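# Place heat sinks on modules riding a rotary indexing table

## Task

The rotary indexing table holds still for about the first minute. After that it advances a quarter turn on its own roughly every 30 s, and after its fourth stop it advances only an eighth turn; the scene ends when that last motion stops. Each of the four power modules on the table must get a heat sink while that module is at the front, before the table rotates it under the hood. Every heat sink must lie flat on its module's blue thermal pad with the fins upward and its four corner holes lined up over the module's four studs. The modules must stay seated in their nests, and the pads must stay where they are stuck.

## Robot and tools

Robot: two arms, left_arm and right_arm, each with a two-finger parallel gripper and a wrist camera. Their bases are measured at left_arm (+0.031, +0.281, 0) m and right_arm (-0.028, -0.351, 0) m. Both are almost unrotated; left_arm is turned by quat_wxyz (+1.000, 0, 0, -0.003) and right_arm by (+1.000, 0, 0, +0.009). A two-camera stand sits behind the arms. Loose parts may occasionally get a brief shove.

Frames. The scene frame has its origin at table-top height, halfway between the nominal bases. +z points up, +x points out over the table, and left_arm is on the +y side. Arm names do not match image left and right. The table and the fixed cameras use the scene frame. Each arm reports its hand pose, velocities, targets and wrist camera pose in its own base frame. Motion offsets run along the axes of that arm's current Hand target. The fingers extend along the gripper's +z axis and separate along its y axis. end_effector_position is the point between the pads, about 1 cm short of the fingertips.

execute_actions(actions, cameras). actions is a list of actions. Each action has up to 15 rows, and each row is one 1/30 s control step; if an action has fewer rows, its final row repeats until 15 steps have run. Every row is a single list of 14 numbers, each in [-1, 1], and it always covers both arms. The first seven are left_arm dx, dy, dz, rx, ry, rz, opening; the last seven are the same for right_arm. dx to rz are an offset from that arm's Hand target as it stood when the action began, not from the previous row. A scale of 1.0 equals 0.6 m or 180 degrees, and rx, ry, rz form one rotation vector. Because each new action starts from the current Hand target, sending the same offset again moves the arm further. Opening is absolute: +1 is fully open (0.094 m) and -1 is closed. Six zeros re-request the current Hand target. Use cameras to name views ("all", or a list of names). Images come back by default only when actions is empty, and an empty call also reports values that normal results omit.

move(target, speed, blend, opening_speed, grip_force, blocking, cameras). target is one 14-number row in the same layout, or a list of up to 15 such rows. Every row is an offset from the same starting Hand targets, not from the row before it, along that arm's own axes. speed is the top path speed in m/s, from 0.002 to 2.9 (default 0.25); rotation is limited to twice that number in rad/s. Give one value, or one per target. blend is in metres and rounds the corners at intermediate targets; 0 means stop at each. opening_speed is the rate of finger change per second on the -1..+1 scale, at least 0.2; use a slow rate for fragile parts. grip_force is the force per finger pad in N, from 10 to 50 (50 is the default and full force), given as one value or one per arm. It stays in effect until changed, and lower values close more slowly. All paths end together, and the whole move lasts at most 10 s. Paths take straight lines and do not avoid obstacles or the other arm. The result includes a "move:" line with the ending (done, off_target, moving, held, fault) and any limits that applied (paced = pose clipped, held = steps withheld). With blocking=false the call returns after about 0.5 s while the move keeps running.

wait(seconds 0 to 10) lets the scene run with the current commands held. stop brakes a running move. zoom_image(camera, region [x0, y0, x1, y1] in pixels, at most 504 by 504) enlarges part of the newest image from cam_head_left, cam_head_right, cam_left_wrist or cam_right_wrist (all 896x504). read_manual returns the URDF licence texts. finished_scene(scene) ends the current scene permanently; pass the current scene's number.

Reading results. Each arm reports end_effector_position (m) and end_effector_quat_wxyz in its base frame, plus Hand target, which is the last commanded pose after clipping. The gripper often comes to rest short of its Hand target, and waiting does not close that gap; send the remaining difference as an offset. grip_measured is the measured finger opening on the command scale; with nothing held it reads up to about 2.5 mm too wide. Joint positions end with the opening in metres. Tool commands lists the active gripper commands. Joint velocities may read "within noise". Joint torques include gravity and an offset per unit, and joints 1 to 3 wrap at ±28 N m.

Behaviour and cautions. The commanded orientation is clipped to within 40 degrees of the current orientation. Friction and weight can leave the hand low, short or tilted, especially at long reach, so check the pose after every move. Very small moves may not happen at all, or may drift sideways. Do not route paths close to an arm's own base, because that can flip its shoulder posture. An arm that is blocked keeps pushing, so to relieve the push, command a target back beyond where the gripper actually is. Fast moves strike harder. Do not hit fixed or heavy objects, and never let the two grippers, fingers or cameras collide, press on each other, or close on each other's fingers. Do not drop parts or release them while they are still moving. Nothing may end up off the table. Motors heat up when holding loads, when the arm is stretched out, or when pushing against something. MOTOR HOT appears at 75 °C. At 90 °C the arm folds up and stops working, and at 100 °C it goes limp. To send an opening without changing it, repeat the current command, because a 0 counts as a real command.

Each tool is called after "Emit:" in YAML: its name, and indented under it one key for each argument.

## Session

Emit:
execute_actions:
  actions: []

Scene clock: 0.00 s.
left_arm: end_effector_position=(+0.3014, -0.0317, +0.2828) grip_measured=+1.000 end_effector_quat_wxyz=(+0.599, -0.113, +0.792, -0.027) | right_arm: end_effector_position=(+0.2833, -0.0173, +0.1976) grip_measured=+1.000 end_effector_quat_wxyz=(+0.450, +0.210, +0.856, +0.144)
Joint positions: left_arm=[-0.34 0.756 0.756 -0.312 -0.418 -0.316 0.094] | right_arm=[-0.194 0.774 0.685 -0.515 -0.218 0.402 0.094]
Joint velocities: within noise
Joint torques (N m): no reading
Motor temperatures (°C): left_arm=[26 31 32 27 23 27 27] | right_arm=[26 26 29 28 23 23 23]
Heat: left arm: 32 °C; right arm: 29 °C.
Hand target: left_arm +0.3018, -0.0318, +0.2895; +0.605, -0.114, +0.787, -0.030 | right_arm +0.2839, -0.0174, +0.2014; +0.453, +0.209, +0.854, +0.144
Tool commands: left_gripper/opening=+1.0 right_gripper/opening=+1.0

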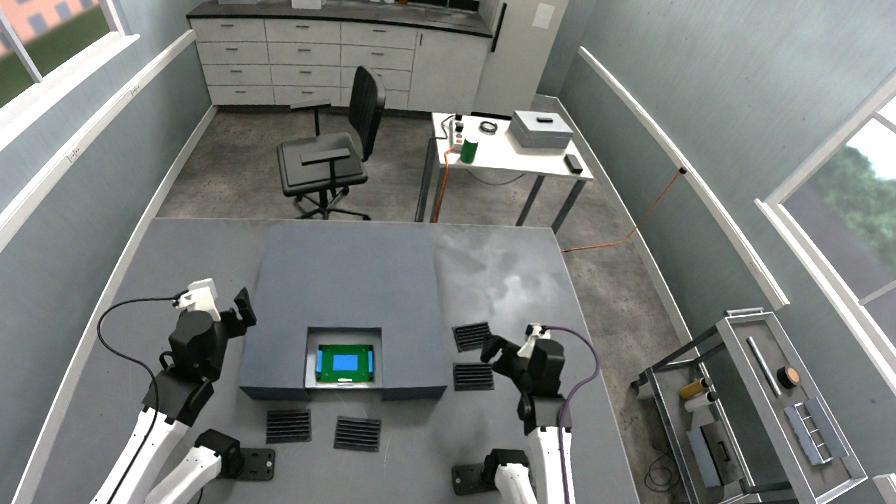

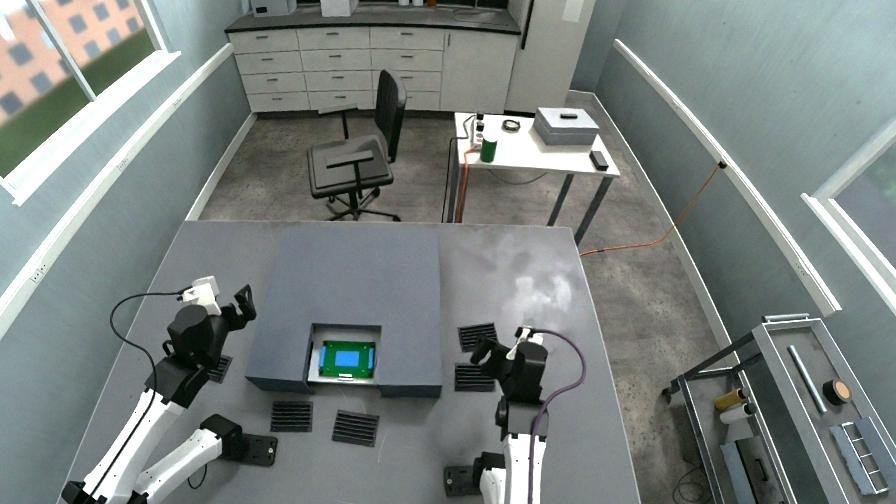

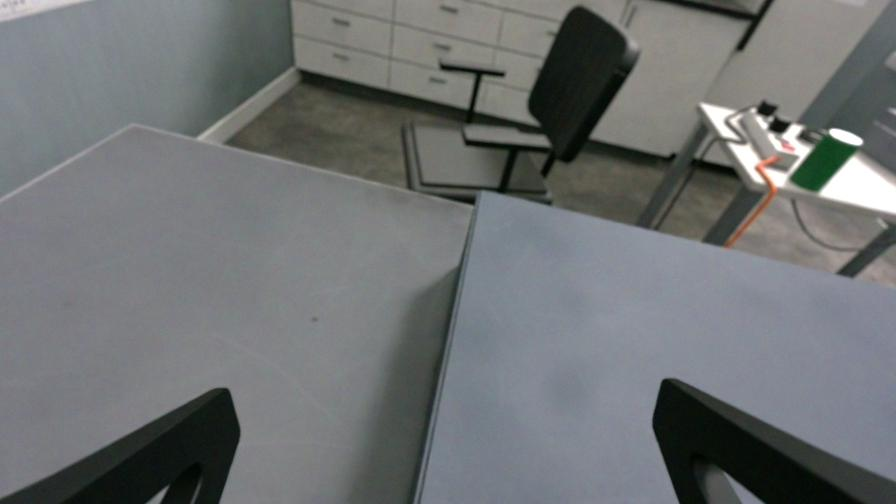

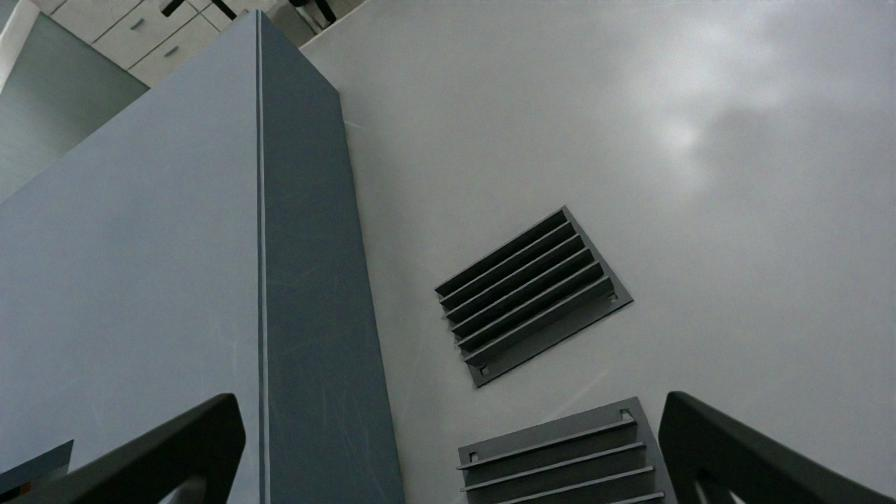

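Emit:
zoom_image:
  camera: "cam_head_left"
  region: [230, 300, 510, 470]

Emit:
zoom_image:
  camera: "cam_head_right"
  region: [190, 290, 510, 460]

Emit:
zoom_image:
  camera: "cam_head_left"
  region: [300, 320, 390, 400]

Scaled by 1.800 from the camera's 896x504 image, which has a finer 1280x720 frame.

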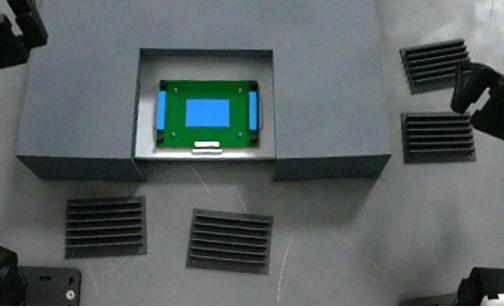

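Scaled by 1.575 from the camera's 896x504 image, which has a finer 1280x720 frame.

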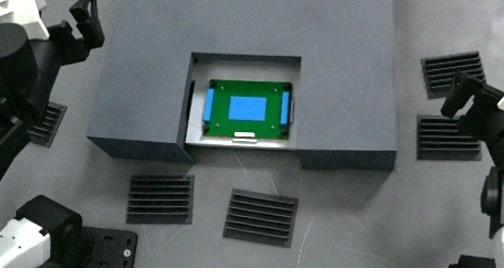

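Scaled by 5.600 from the camera's 896x504 image, which has a finer 1280x720 frame.

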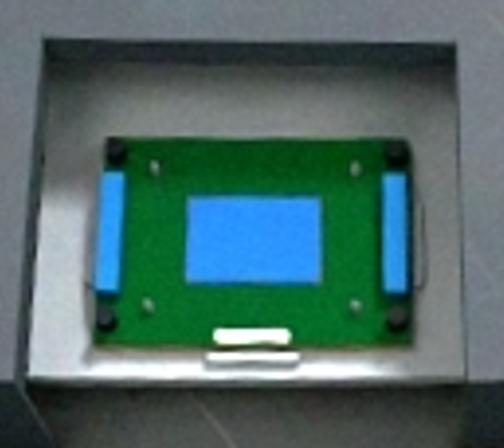

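Emit:
move:
  target: [0.142,0.044,-0.1,-0.0206,0.415,0.078,1,-0.003,0.0595,0.054,0.0965,0.303,-0.14,1]
  speed: 0.5
  cameras: ["all"]

Emit:
zoom_image:
  camera: "cam_right_wrist"
  region: [300, 100, 804, 500]

Emit:
zoom_image:
  camera: "cam_head_left"
  region: [210, 300, 510, 470]

Scene clock: 4.60 s.
left_arm: end_effector_position=(+0.2269, -0.0296, +0.2213) grip_measured=+1.000 end_effector_quat_wxyz=(+0.090, -0.004, +0.996, -0.005) | right_arm: end_effector_position=(+0.3163, +0.0150, +0.1960) grip_measured=+1.000 end_effector_quat_wxyz=(+0.020, +0.009, +1.000, +0.007)
Joint positions: left_arm=[-0.142 1.308 1.462 -1.544 -0.015 -0.148 0.094] | right_arm=[0.041 1.739 1.78 -1.571 -0.012 0.059 0.094]
Joint torques (N m): left_arm=[0.08 -5.37 5.26 0.52 0.17 0.12] | right_arm=[0.38 -7.61 8.23 0.32 0.14 -0.09]
Heat: left arm: 33 °C; right arm: 30 °C.
Hand target: left_arm +0.2199, -0.0301, +0.2200; +0.000, +0.000, +1.000, +0.000 | right_arm +0.3201, +0.0147, +0.2007; +0.001, +0.000, +1.000, +0.000
Off the commanded pose: left_arm 0.007 m, 10 deg | right_arm 0.006 m, 3 deg.
joint sent to its limit (left arm) — joint 4 (wrist pitch), lower limit. The joint targets are off in orientation, not in position.
joint sent to its limit (right arm) — joint 4 (wrist pitch), lower limit. The joint targets are off in orientation, not in position.
move: off_target (left_arm, right_arm)
camera_calibration:
cam_left_wrist: T_world_to_cam=[[-0.00183242, -0.999644, 0.026602, -0.0371287], [-0.971077, 0.00813033, 0.238629, 0.205161], [-0.23876, -0.0253954, -0.970746, 0.360051], [0, 0, 0, 1]] pos_world=[0.285125, -0.0296399, 0.301549]
cam_right_wrist: T_world_to_cam=[[-0.0184666, -0.999431, -0.0282105, 0.0271434], [-0.923595, 0.0062456, 0.383318, 0.25486], [-0.382924, 0.0331337, -0.923186, 0.392222], [0, 0, 0, 1]] pos_world=[0.38608, 0.0125404, 0.265167]

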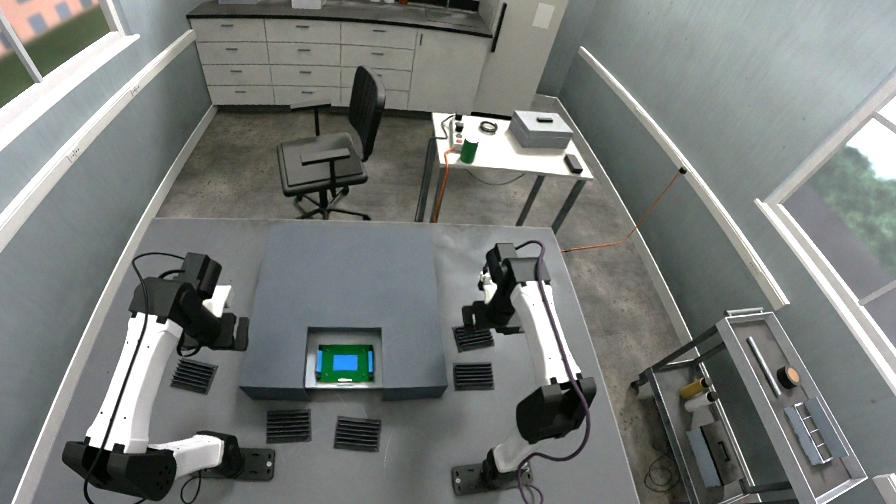

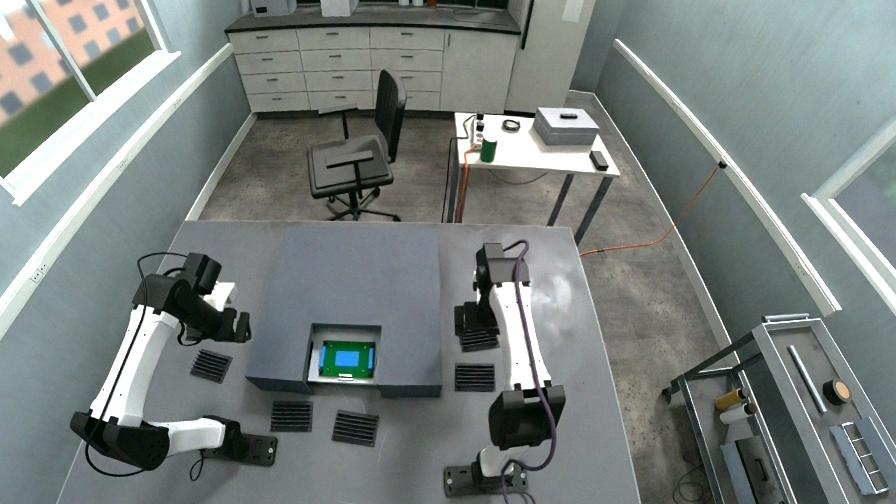

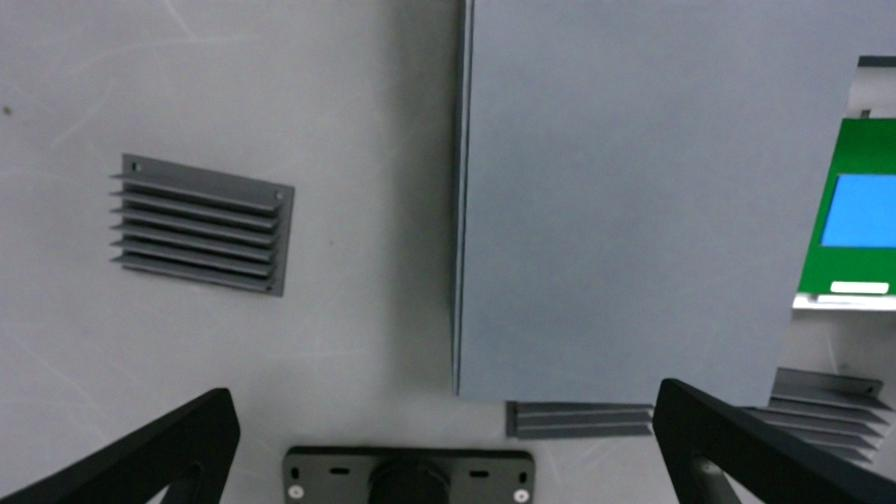

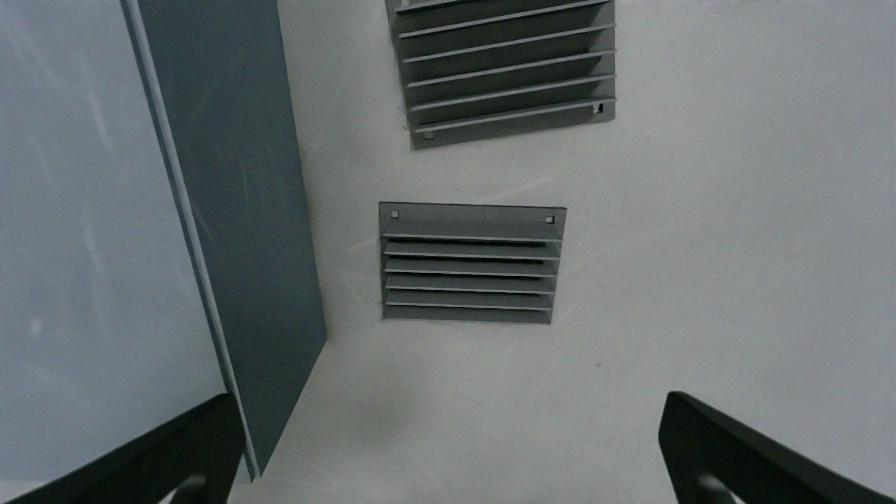

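Scaled by 1.000.

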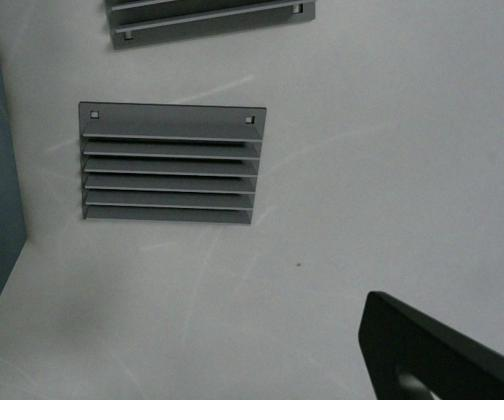

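Scaled by 1.680 from the camera's 896x504 image, which has a finer 1280x720 frame.

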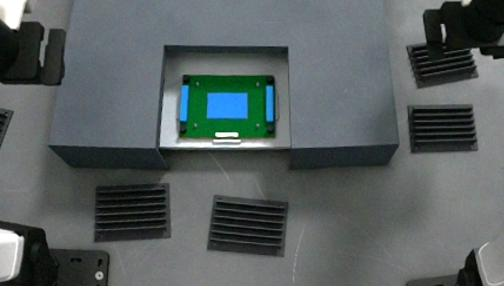

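Emit:
move:
  target: [-0.0183,0.2695,0.1667,0,0,-0.439,1,0.0912,-0.0093,0.1678,0,0,-0.489,1]
  speed: 0.4
  cameras: ["all"]

Scene clock: 9.43 s.
left_arm: end_effector_position=(+0.2271, +0.1308, +0.1238) grip_measured=+1.000 end_effector_quat_wxyz=(+0.001, -0.630, +0.777, +0.006) | right_arm: end_effector_position=(+0.2665, +0.0119, +0.0970) grip_measured=+1.000 end_effector_quat_wxyz=(+0.006, +0.692, -0.722, -0.009)
Joint positions: left_arm=[0.514 1.533 1.271 -1.31 -0.013 -0.849 0.094] | right_arm=[0.041 1.578 1.208 -1.222 -0.006 -1.488 0.094]
Joint torques (N m): left_arm=[-0.02 -5.72 6.48 0.44 0.12 -0.16] | right_arm=[-0.51 -9.78 4.67 0.34 -0.01 -0.08]
Heat: left arm: 33 °C; right arm: 30 °C.
Hand target: left_arm +0.2307, +0.1316, +0.1199; +0.000, -0.636, +0.771, +0.000 | right_arm +0.2655, +0.0091, +0.0999; +0.000, +0.695, -0.719, +0.001
Off the commanded pose: left_arm 0.005 m, 1 deg | right_arm 0.004 m, 1 deg.
move: done
camera_calibration:
cam_left_wrist: T_world_to_cam=[[0.977132, -0.212503, 0.00745128, -0.197133], [-0.197576, -0.894426, 0.401205, 0.149652], [-0.0785928, -0.393503, -0.915958, 0.274562], [0, 0, 0, 1]] pos_world=[0.243772, 0.200002, 0.192915]
cam_right_wrist: T_world_to_cam=[[0.998464, -0.0429853, -0.0349649, -0.261428], [-0.0245542, -0.908922, 0.416242, 0.0148657], [-0.0496726, -0.414744, -0.908581, 0.196895], [0, 0, 0, 1]] pos_world=[0.271172, 0.0839352, 0.163567]

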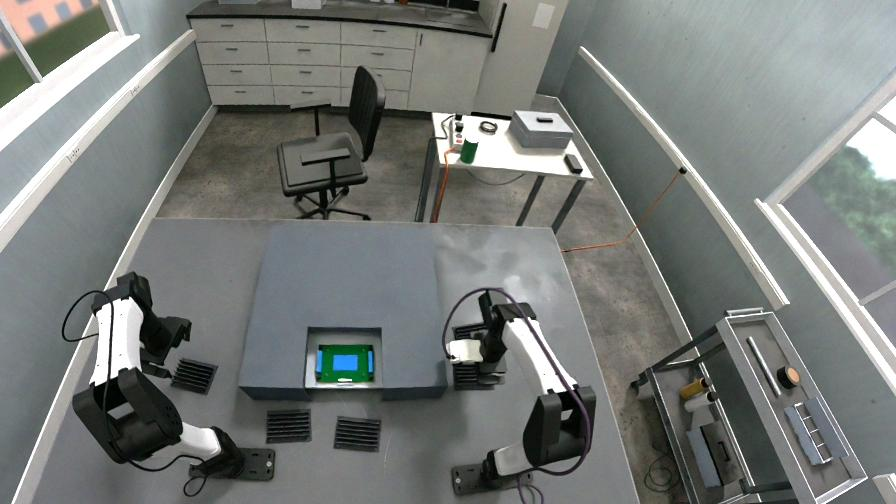

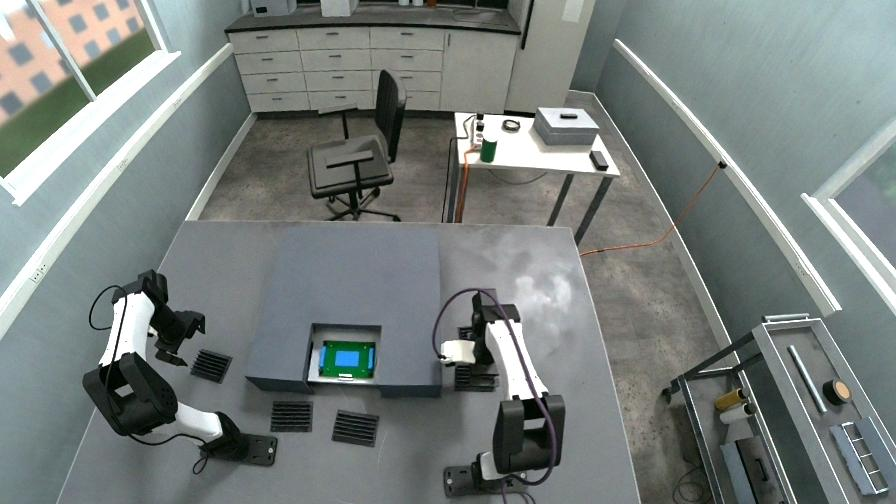

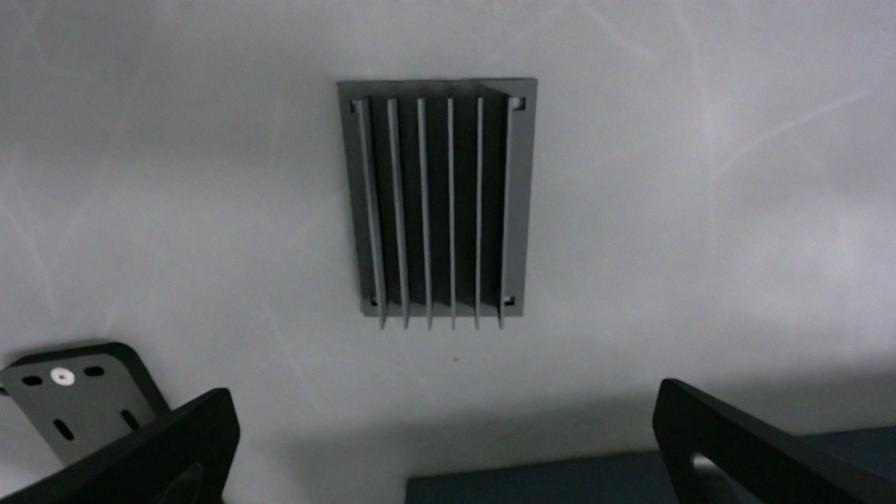

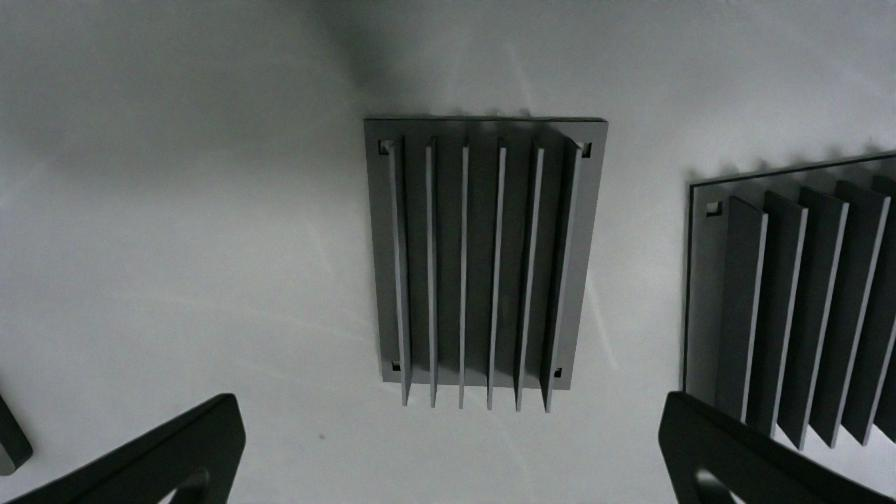

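Emit:
move:
  target: [-0.0132,-0.0027,0.16,0,0,-0.003,0.68,0.0162,-0.0135,0.1265,0,0,0.003,0.68]
  speed: 0.2
  cameras: ["all"]

Emit:
zoom_image:
  camera: "cam_head_left"
  region: [140, 310, 260, 410]

Emit:
zoom_image:
  camera: "cam_head_right"
  region: [410, 310, 530, 410]

Scene clock: 12.07 s.
left_arm: end_effector_position=(+0.2341, +0.1399, +0.0301) grip_measured=+0.682 end_effector_quat_wxyz=(+0.005, -0.636, +0.771, +0.006) | right_arm: end_effector_position=(+0.2758, +0.0018, +0.0299) grip_measured=+0.682 end_effector_quat_wxyz=(-0.007, +0.689, -0.725, +0.003)
Joint positions: left_arm=[0.53 1.641 0.999 -0.92 -0.013 -0.849 0.079] | right_arm=[0.003 1.647 1.004 -0.913 -0.005 -1.517 0.079]
Joint torques (N m): left_arm=[0.09 -6.3 5.27 0.47 0.12 -0.07] | right_arm=[-0.55 -6.31 4.46 0.43 -0.04 -0.1]
Heat: left arm: 33 °C; right arm: 30 °C.
Hand target: left_arm +0.2339, +0.1391, +0.0239; +0.000, -0.640, +0.768, +0.000 | right_arm +0.2733, -0.0010, +0.0240; +0.000, +0.691, -0.723, +0.001
Off the commanded pose: left_arm 0.006 m, 1 deg | right_arm 0.007 m, 1 deg.
move: done
camera_calibration:
cam_left_wrist: T_world_to_cam=[[0.98049, -0.196071, 0.0139701, -0.204587], [-0.185499, -0.899421, 0.395768, 0.194757], [-0.0650339, -0.390638, -0.918244, 0.189328], [0, 0, 0, 1]] pos_world=[0.249036, 0.209013, 0.0996292]
cam_right_wrist: T_world_to_cam=[[0.998658, -0.0517715, 0.000984535, -0.274555], [-0.0475223, -0.908809, 0.414496, 0.0402158], [-0.0205643, -0.413987, -0.91005, 0.124188], [0, 0, 0, 1]] pos_world=[0.278652, 0.0737467, 0.0966186]

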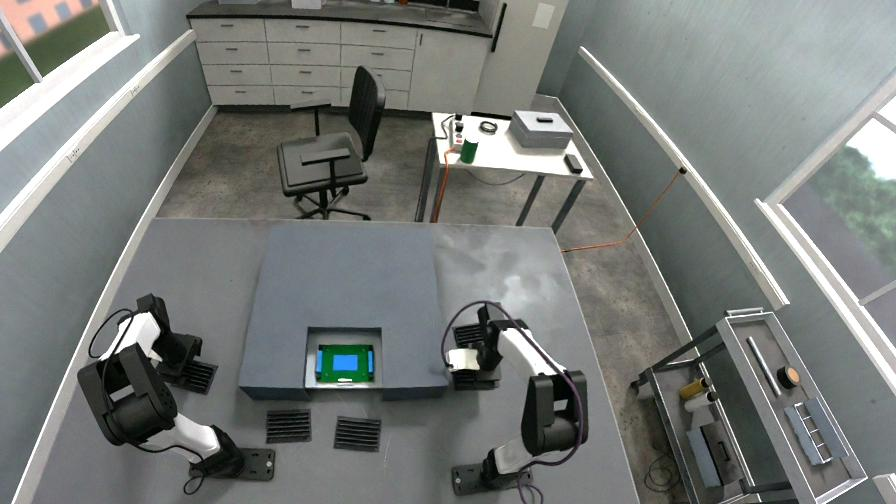

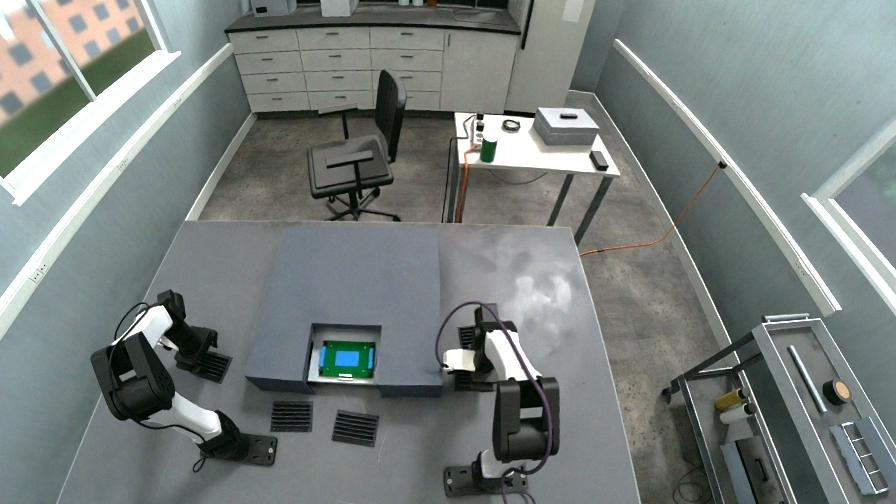

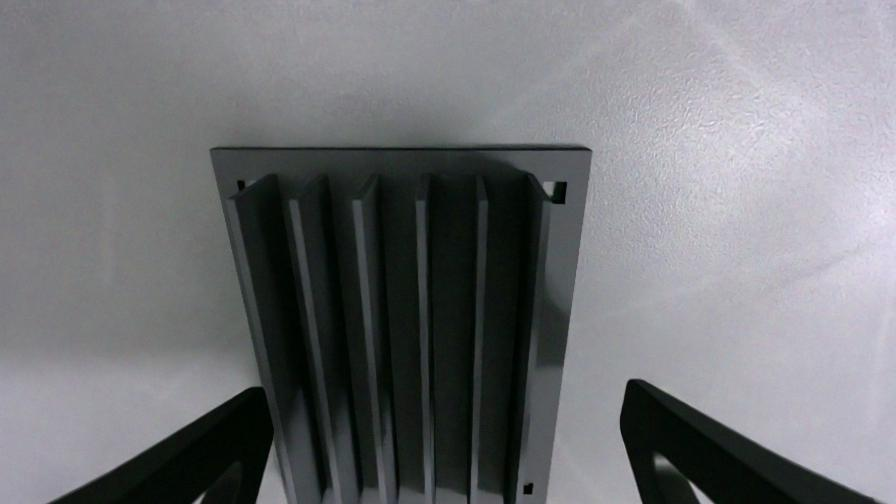

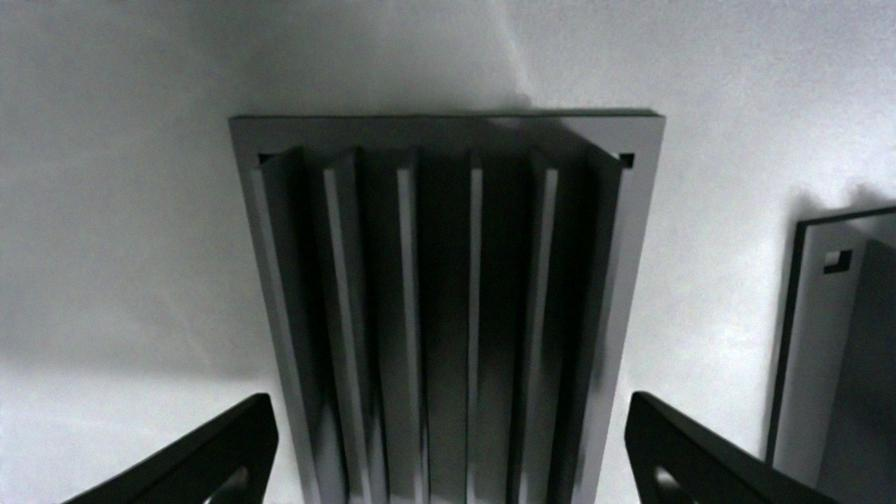

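Scaled by 4.200 from the camera's 896x504 image, which has a finer 1280x720 frame.

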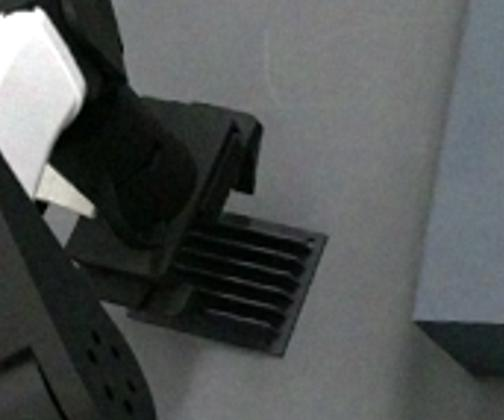

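Scaled by 4.200 from the camera's 896x504 image, which has a finer 1280x720 frame.

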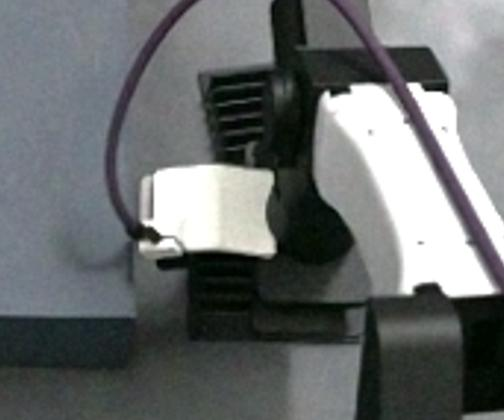

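Emit:
move:
  target: [0,0.0095,0.0167,0,0,0,0.68,-0.0083,0.0015,0.0105,0,0,0,0.68]
  speed: 0.1
  cameras: ["cam_left_wrist","cam_right_wrist"]

Scene clock: 13.93 s.
left_arm: end_effector_position=(+0.2292, +0.1414, +0.0208) grip_measured=+0.682 end_effector_quat_wxyz=(+0.007, -0.642, +0.767, +0.005) | right_arm: end_effector_position=(+0.2761, +0.0033, +0.0244) grip_measured=+0.682 end_effector_quat_wxyz=(-0.009, +0.691, -0.723, +0.005)
Joint positions: left_arm=[0.545 1.641 0.958 -0.876 -0.013 -0.849 0.079] | right_arm=[0.009 1.653 0.987 -0.886 -0.005 -1.517 0.079]
Joint torques (N m): left_arm=[0.06 -6.01 5.01 0.48 0.13 0.09] | right_arm=[0.4 -6.09 4.27 0.43 -0.01 0.1]
Heat: left arm: 33 °C; right arm: 30 °C.
Hand target: left_arm +0.2282, +0.1401, +0.0138; +0.000, -0.640, +0.768, +0.000 | right_arm +0.2728, +0.0041, +0.0177; -0.001, +0.691, -0.723, +0.001
Off the commanded pose: left_arm 0.007 m, 1 deg | right_arm 0.008 m, 1 deg.
move: done
camera_calibration:
cam_left_wrist: T_world_to_cam=[[0.983033, -0.182678, 0.0165565, -0.201914], [-0.174355, -0.902569, 0.393663, 0.196877], [-0.05697, -0.38987, -0.919106, 0.179081], [0, 0, 0, 1]] pos_world=[0.243017, 0.210628, 0.0904348]
cam_right_wrist: T_world_to_cam=[[0.998928, -0.0460476, 0.00479723, -0.275017], [-0.0438956, -0.909083, 0.414296, 0.0429183], [-0.0147162, -0.414062, -0.91013, 0.118307], [0, 0, 0, 1]] pos_world=[0.278348, 0.0753389, 0.0912135]
Images, in order (width x height): cam_left_wrist 896x504, cam_right_wrist 896x504.

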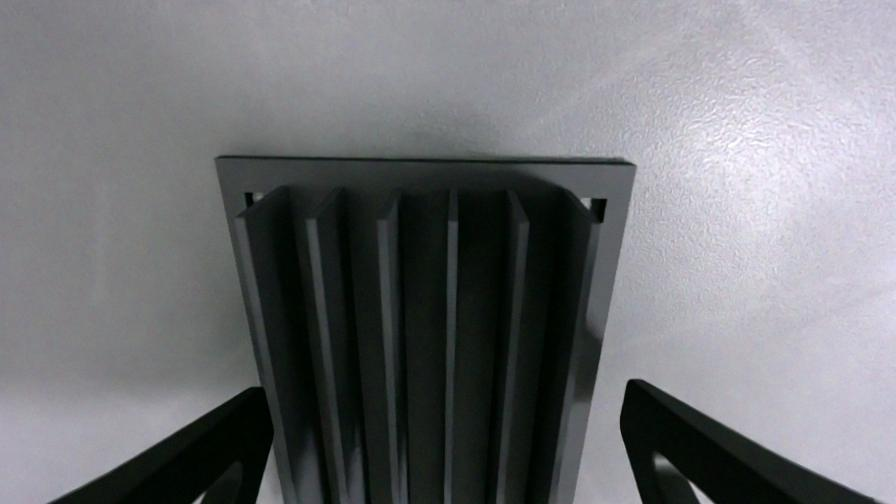

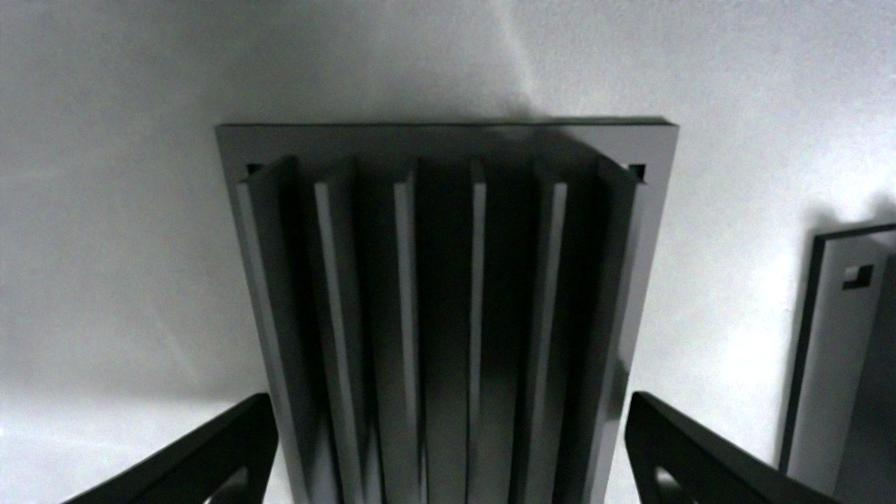

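Emit:
move:
  target: [0,0,0,0,0,0,0.05,0,0,0,0,0,0,0.05]
  speed: 0.1
  grip_force: 30
  cameras: ["cam_left_wrist","cam_right_wrist"]

Scene clock: 15.67 s.
left_arm: end_effector_position=(+0.2281, +0.1416, +0.0208) grip_measured=+0.201 end_effector_quat_wxyz=(+0.005, -0.642, +0.766, +0.006) | right_arm: end_effector_position=(+0.2753, +0.0033, +0.0244) grip_measured=+0.228 end_effector_quat_wxyz=(-0.008, +0.691, -0.723, +0.004)
Joint positions: left_arm=[0.547 1.641 0.958 -0.88 -0.013 -0.848 0.056] | right_arm=[0.009 1.653 0.987 -0.889 -0.005 -1.517 0.058]
Joint torques (N m): left_arm=[-0.18 -5.98 5.04 0.49 0.12 0.08] | right_arm=[0.36 -6.04 4.31 0.44 -0.01 0.13]
Heat: left arm: 33 °C; right arm: 30 °C.
Hand target: left_arm +0.2282, +0.1401, +0.0138; +0.000, -0.640, +0.768, +0.000 | right_arm +0.2727, +0.0041, +0.0177; +0.000, +0.691, -0.723, +0.001
Off the commanded pose: left_arm 0.007 m, 1 deg | right_arm 0.007 m, 1 deg.
grip_force (N): 30, 30
move: done
camera_calibration:
cam_left_wrist: T_world_to_cam=[[0.983423, -0.180787, 0.0139455, -0.201041], [-0.171464, -0.902173, 0.395833, 0.196028], [-0.0589802, -0.391662, -0.918217, 0.179827], [0, 0, 0, 1]] pos_world=[0.241926, 0.210937, 0.0903291]
cam_right_wrist: T_world_to_cam=[[0.998941, -0.0459852, 0.00171404, -0.274147], [-0.0425597, -0.90908, 0.414442, 0.0425471], [-0.0175, -0.414076, -0.910074, 0.11898], [0, 0, 0, 1]] pos_world=[0.277749, 0.0753389, 0.0911176]
Images, in order (width x height): cam_left_wrist 896x504, cam_right_wrist 896x504.

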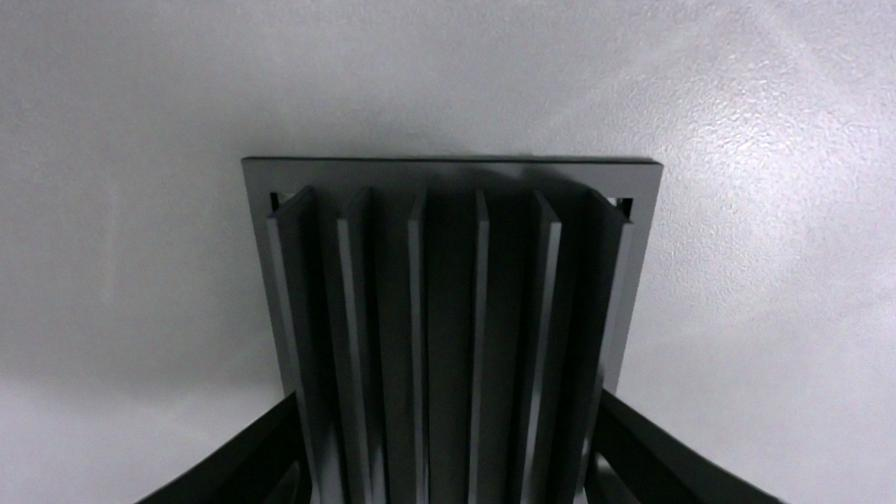

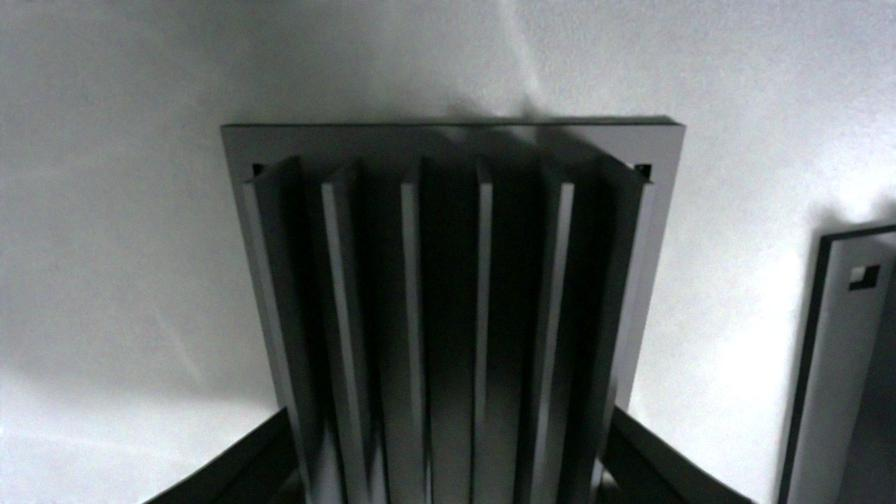

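Emit:
move:
  target:
    - [0,0,-0.2,0,0,0,0.05,0,0,-0.22,0,0,0,0.05]
    - [0.305,-0.093,-0.26,0,0,0.942,0.05,-0.453,-0.015,-0.287,0,0,-0.0144,0.05]
  speed: 0.35
  blend: 0.03
  cameras: ["all"]

Scene clock: 21.73 s.
left_arm: end_effector_position=(+0.2459, -0.0460, +0.1644) grip_measured=+0.200 end_effector_quat_wxyz=(-0.004, +0.701, +0.713, +0.004) | right_arm: end_effector_position=(+0.2896, +0.2716, +0.1851) grip_measured=+0.228 end_effector_quat_wxyz=(-0.043, +0.710, -0.703, -0.001)
Joint positions: left_arm=[-0.192 1.499 1.4 -1.475 -0.011 1.36 0.056] | right_arm=[0.751 2.03 2.121 -1.576 -0.005 -0.83 0.058]
Joint torques (N m): left_arm=[-0.72 -4.74 10.51 0.03 0.21 0.13] | right_arm=[0.1 -10.4 8.66 0.44 0.02 0.19]
Heat: left arm: 34 °C; right arm: 31 °C.
Hand target: left_arm +0.2501, -0.0499, +0.1700; +0.000, +0.707, +0.707, +0.000 | right_arm +0.2934, +0.2752, +0.1898; +0.000, +0.707, -0.707, +0.001
Off the commanded pose: left_arm 0.008 m, 1 deg | right_arm 0.007 m, 5 deg.
joint sent to its limit (right arm) — joint 4 (wrist pitch), lower limit. The joint targets are off in orientation, not in position.
grip_force (N): 30, 30
move: off_target (right_arm)
camera_calibration:
cam_left_wrist: T_world_to_cam=[[-0.999785, -0.0121199, 0.0168112, 0.240445], [-0.00394718, 0.907681, 0.419641, 0.0111357], [-0.0203452, 0.419485, -0.907534, 0.26536], [0, 0, 0, 1]] pos_world=[0.245836, -0.118508, 0.232108]
cam_right_wrist: T_world_to_cam=[[0.99889, 0.00840458, 0.0463392, -0.299294], [-0.00896508, -0.932021, 0.362293, 0.226655], [0.0462341, -0.362306, -0.930912, 0.347957], [0, 0, 0, 1]] pos_world=[0.284906, 0.339829, 0.255671]

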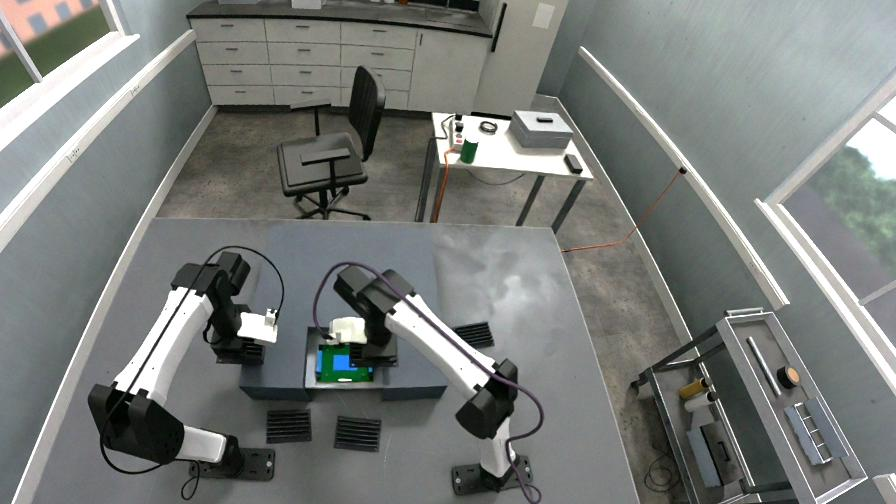

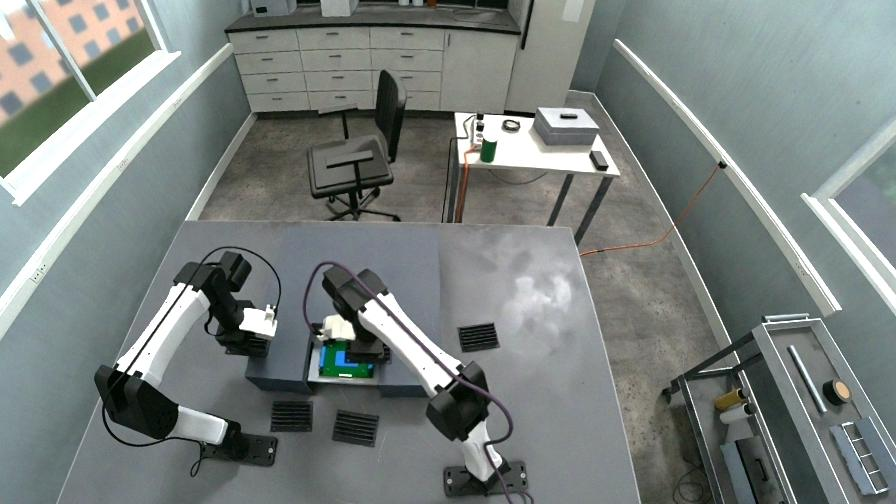

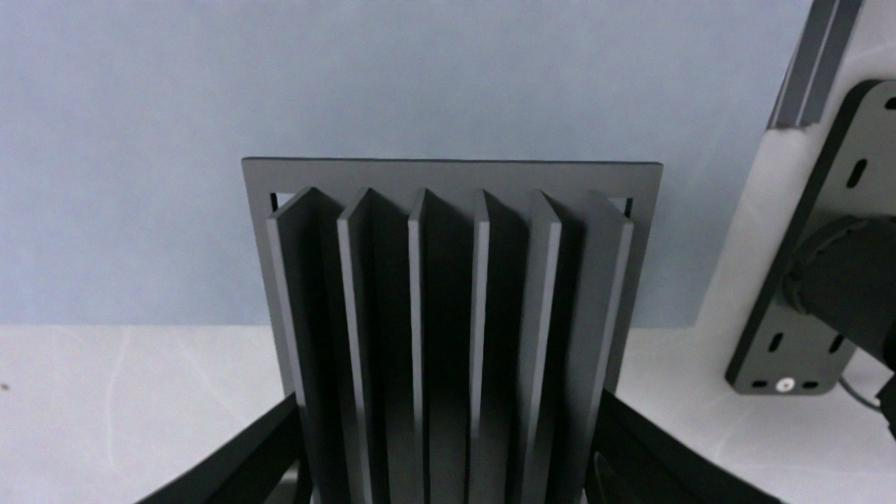

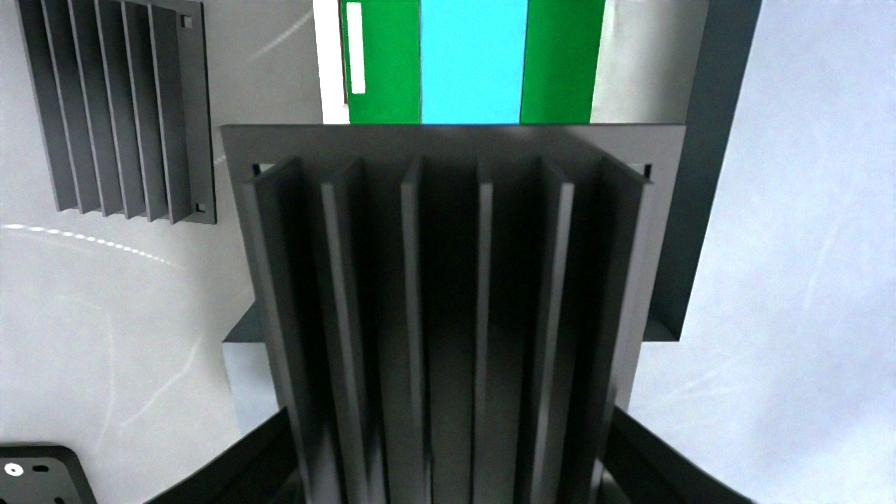

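Emit:
move:
  target: [0,0,0,0,0,0,0.05,0.0083,-0.019,0.058,0,0,0,0.05]
  speed: 0.25
  cameras: ["cam_right_wrist"]

Emit:
move:
  target: [0,0,0,0,0,0,0.05,-0.142,0,0,0,0,0,0.05]
  speed: 0.3
  cameras: ["cam_right_wrist"]

Scene clock: 22.87 s.
left_arm: end_effector_position=(+0.2458, -0.0460, +0.1644) grip_measured=+0.200 end_effector_quat_wxyz=(-0.004, +0.701, +0.713, +0.004) | right_arm: end_effector_position=(+0.2994, +0.2685, +0.1487) grip_measured=+0.228 end_effector_quat_wxyz=(+0.005, +0.704, -0.710, -0.003)
Joint positions: left_arm=[-0.192 1.499 1.4 -1.475 -0.011 1.361 0.056] | right_arm=[0.729 2.128 2.124 -1.577 -0.005 -0.833 0.058]
Joint torques (N m): left_arm=[-0.76 -4.71 10.56 0.03 0.21 0.11] | right_arm=[-0.29 -12.07 8.39 0.25 0.03 -0.1]
Heat: left arm: 34 °C; right arm: 31 °C.
Hand target: left_arm +0.2500, -0.0499, +0.1700; +0.000, +0.707, +0.707, +0.000 | right_arm +0.3049, +0.2702, +0.1550; +0.000, +0.707, -0.707, +0.001
Off the commanded pose: left_arm 0.008 m, 1 deg | right_arm 0.009 m, 1 deg.
joint sent to its limit (right arm) — joint 4 (wrist pitch), lower limit. The joint targets still meet the commanded pose.
grip_force (N): 30, 30
move: done
camera_calibration:
cam_right_wrist: T_world_to_cam=[[0.999644, -0.00993249, -0.0247573, -0.292142], [0.00147254, -0.906132, 0.422993, 0.217887], [-0.0266347, -0.422879, -0.905795, 0.346821], [0, 0, 0, 1]] pos_world=[0.300955, 0.341196, 0.214751]
Images, in order (width x height): cam_right_wrist 896x504.

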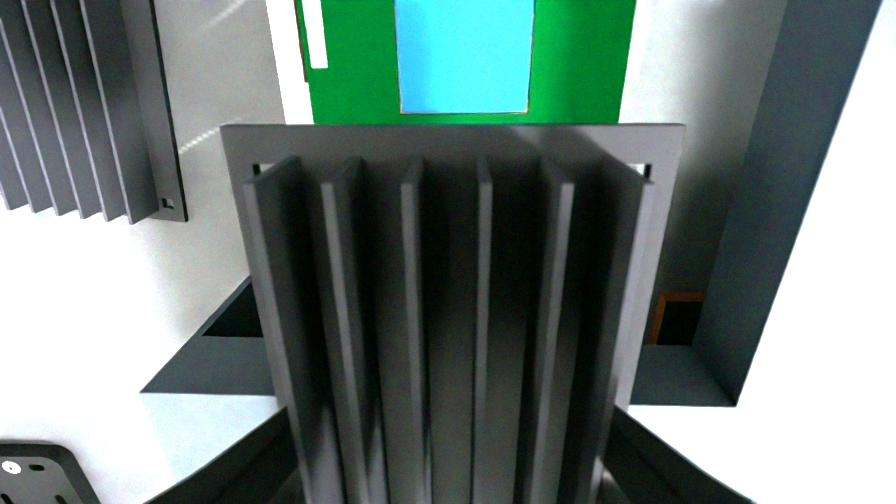

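Scene clock: 23.97 s.
left_arm: end_effector_position=(+0.2458, -0.0460, +0.1644) grip_measured=+0.200 end_effector_quat_wxyz=(-0.004, +0.701, +0.713, +0.004) | right_arm: end_effector_position=(+0.2994, +0.3530, +0.1502) grip_measured=+0.228 end_effector_quat_wxyz=(-0.056, +0.712, -0.699, -0.005)
Joint positions: left_arm=[-0.192 1.499 1.4 -1.475 -0.011 1.361 0.056] | right_arm=[0.867 2.316 2.436 -1.579 -0.001 -0.722 0.058]
Joint torques (N m): left_arm=[-0.75 -4.75 10.54 0.05 0.22 0.12] | right_arm=[-0.38 -13.14 8.66 0.54 0 0.19]
Heat: left arm: 35 °C; right arm: 32 °C.
Hand target: left_arm +0.2500, -0.0499, +0.1700; +0.000, +0.707, +0.707, +0.000 | right_arm +0.3049, +0.3554, +0.1549; +0.000, +0.707, -0.707, +0.001
Off the commanded pose: left_arm 0.008 m, 1 deg | right_arm 0.008 m, 7 deg.
joint sent to its limit (right arm) — joint 4 (wrist pitch), lower limit. The joint targets are off in orientation, not in position.
grip_force (N): 30, 30
move: off_target (right_arm)
camera_calibration:
cam_right_wrist: T_world_to_cam=[[0.99811, 0.0153049, 0.0595177, -0.31239], [-0.00586644, -0.94034, 0.340187, 0.320494], [0.0611733, -0.339893, -0.938472, 0.333193], [0, 0, 0, 1]] pos_world=[0.293297, 0.419405, 0.222258]
Images, in order (width x height): cam_right_wrist 896x504.

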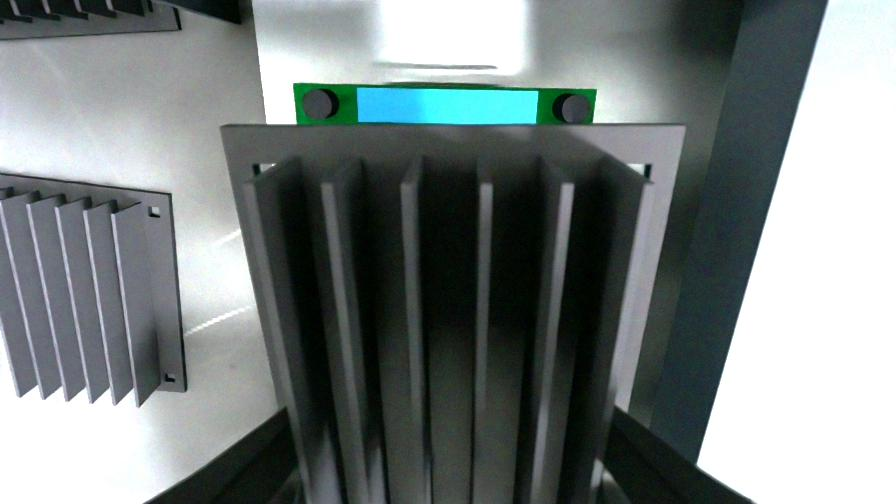

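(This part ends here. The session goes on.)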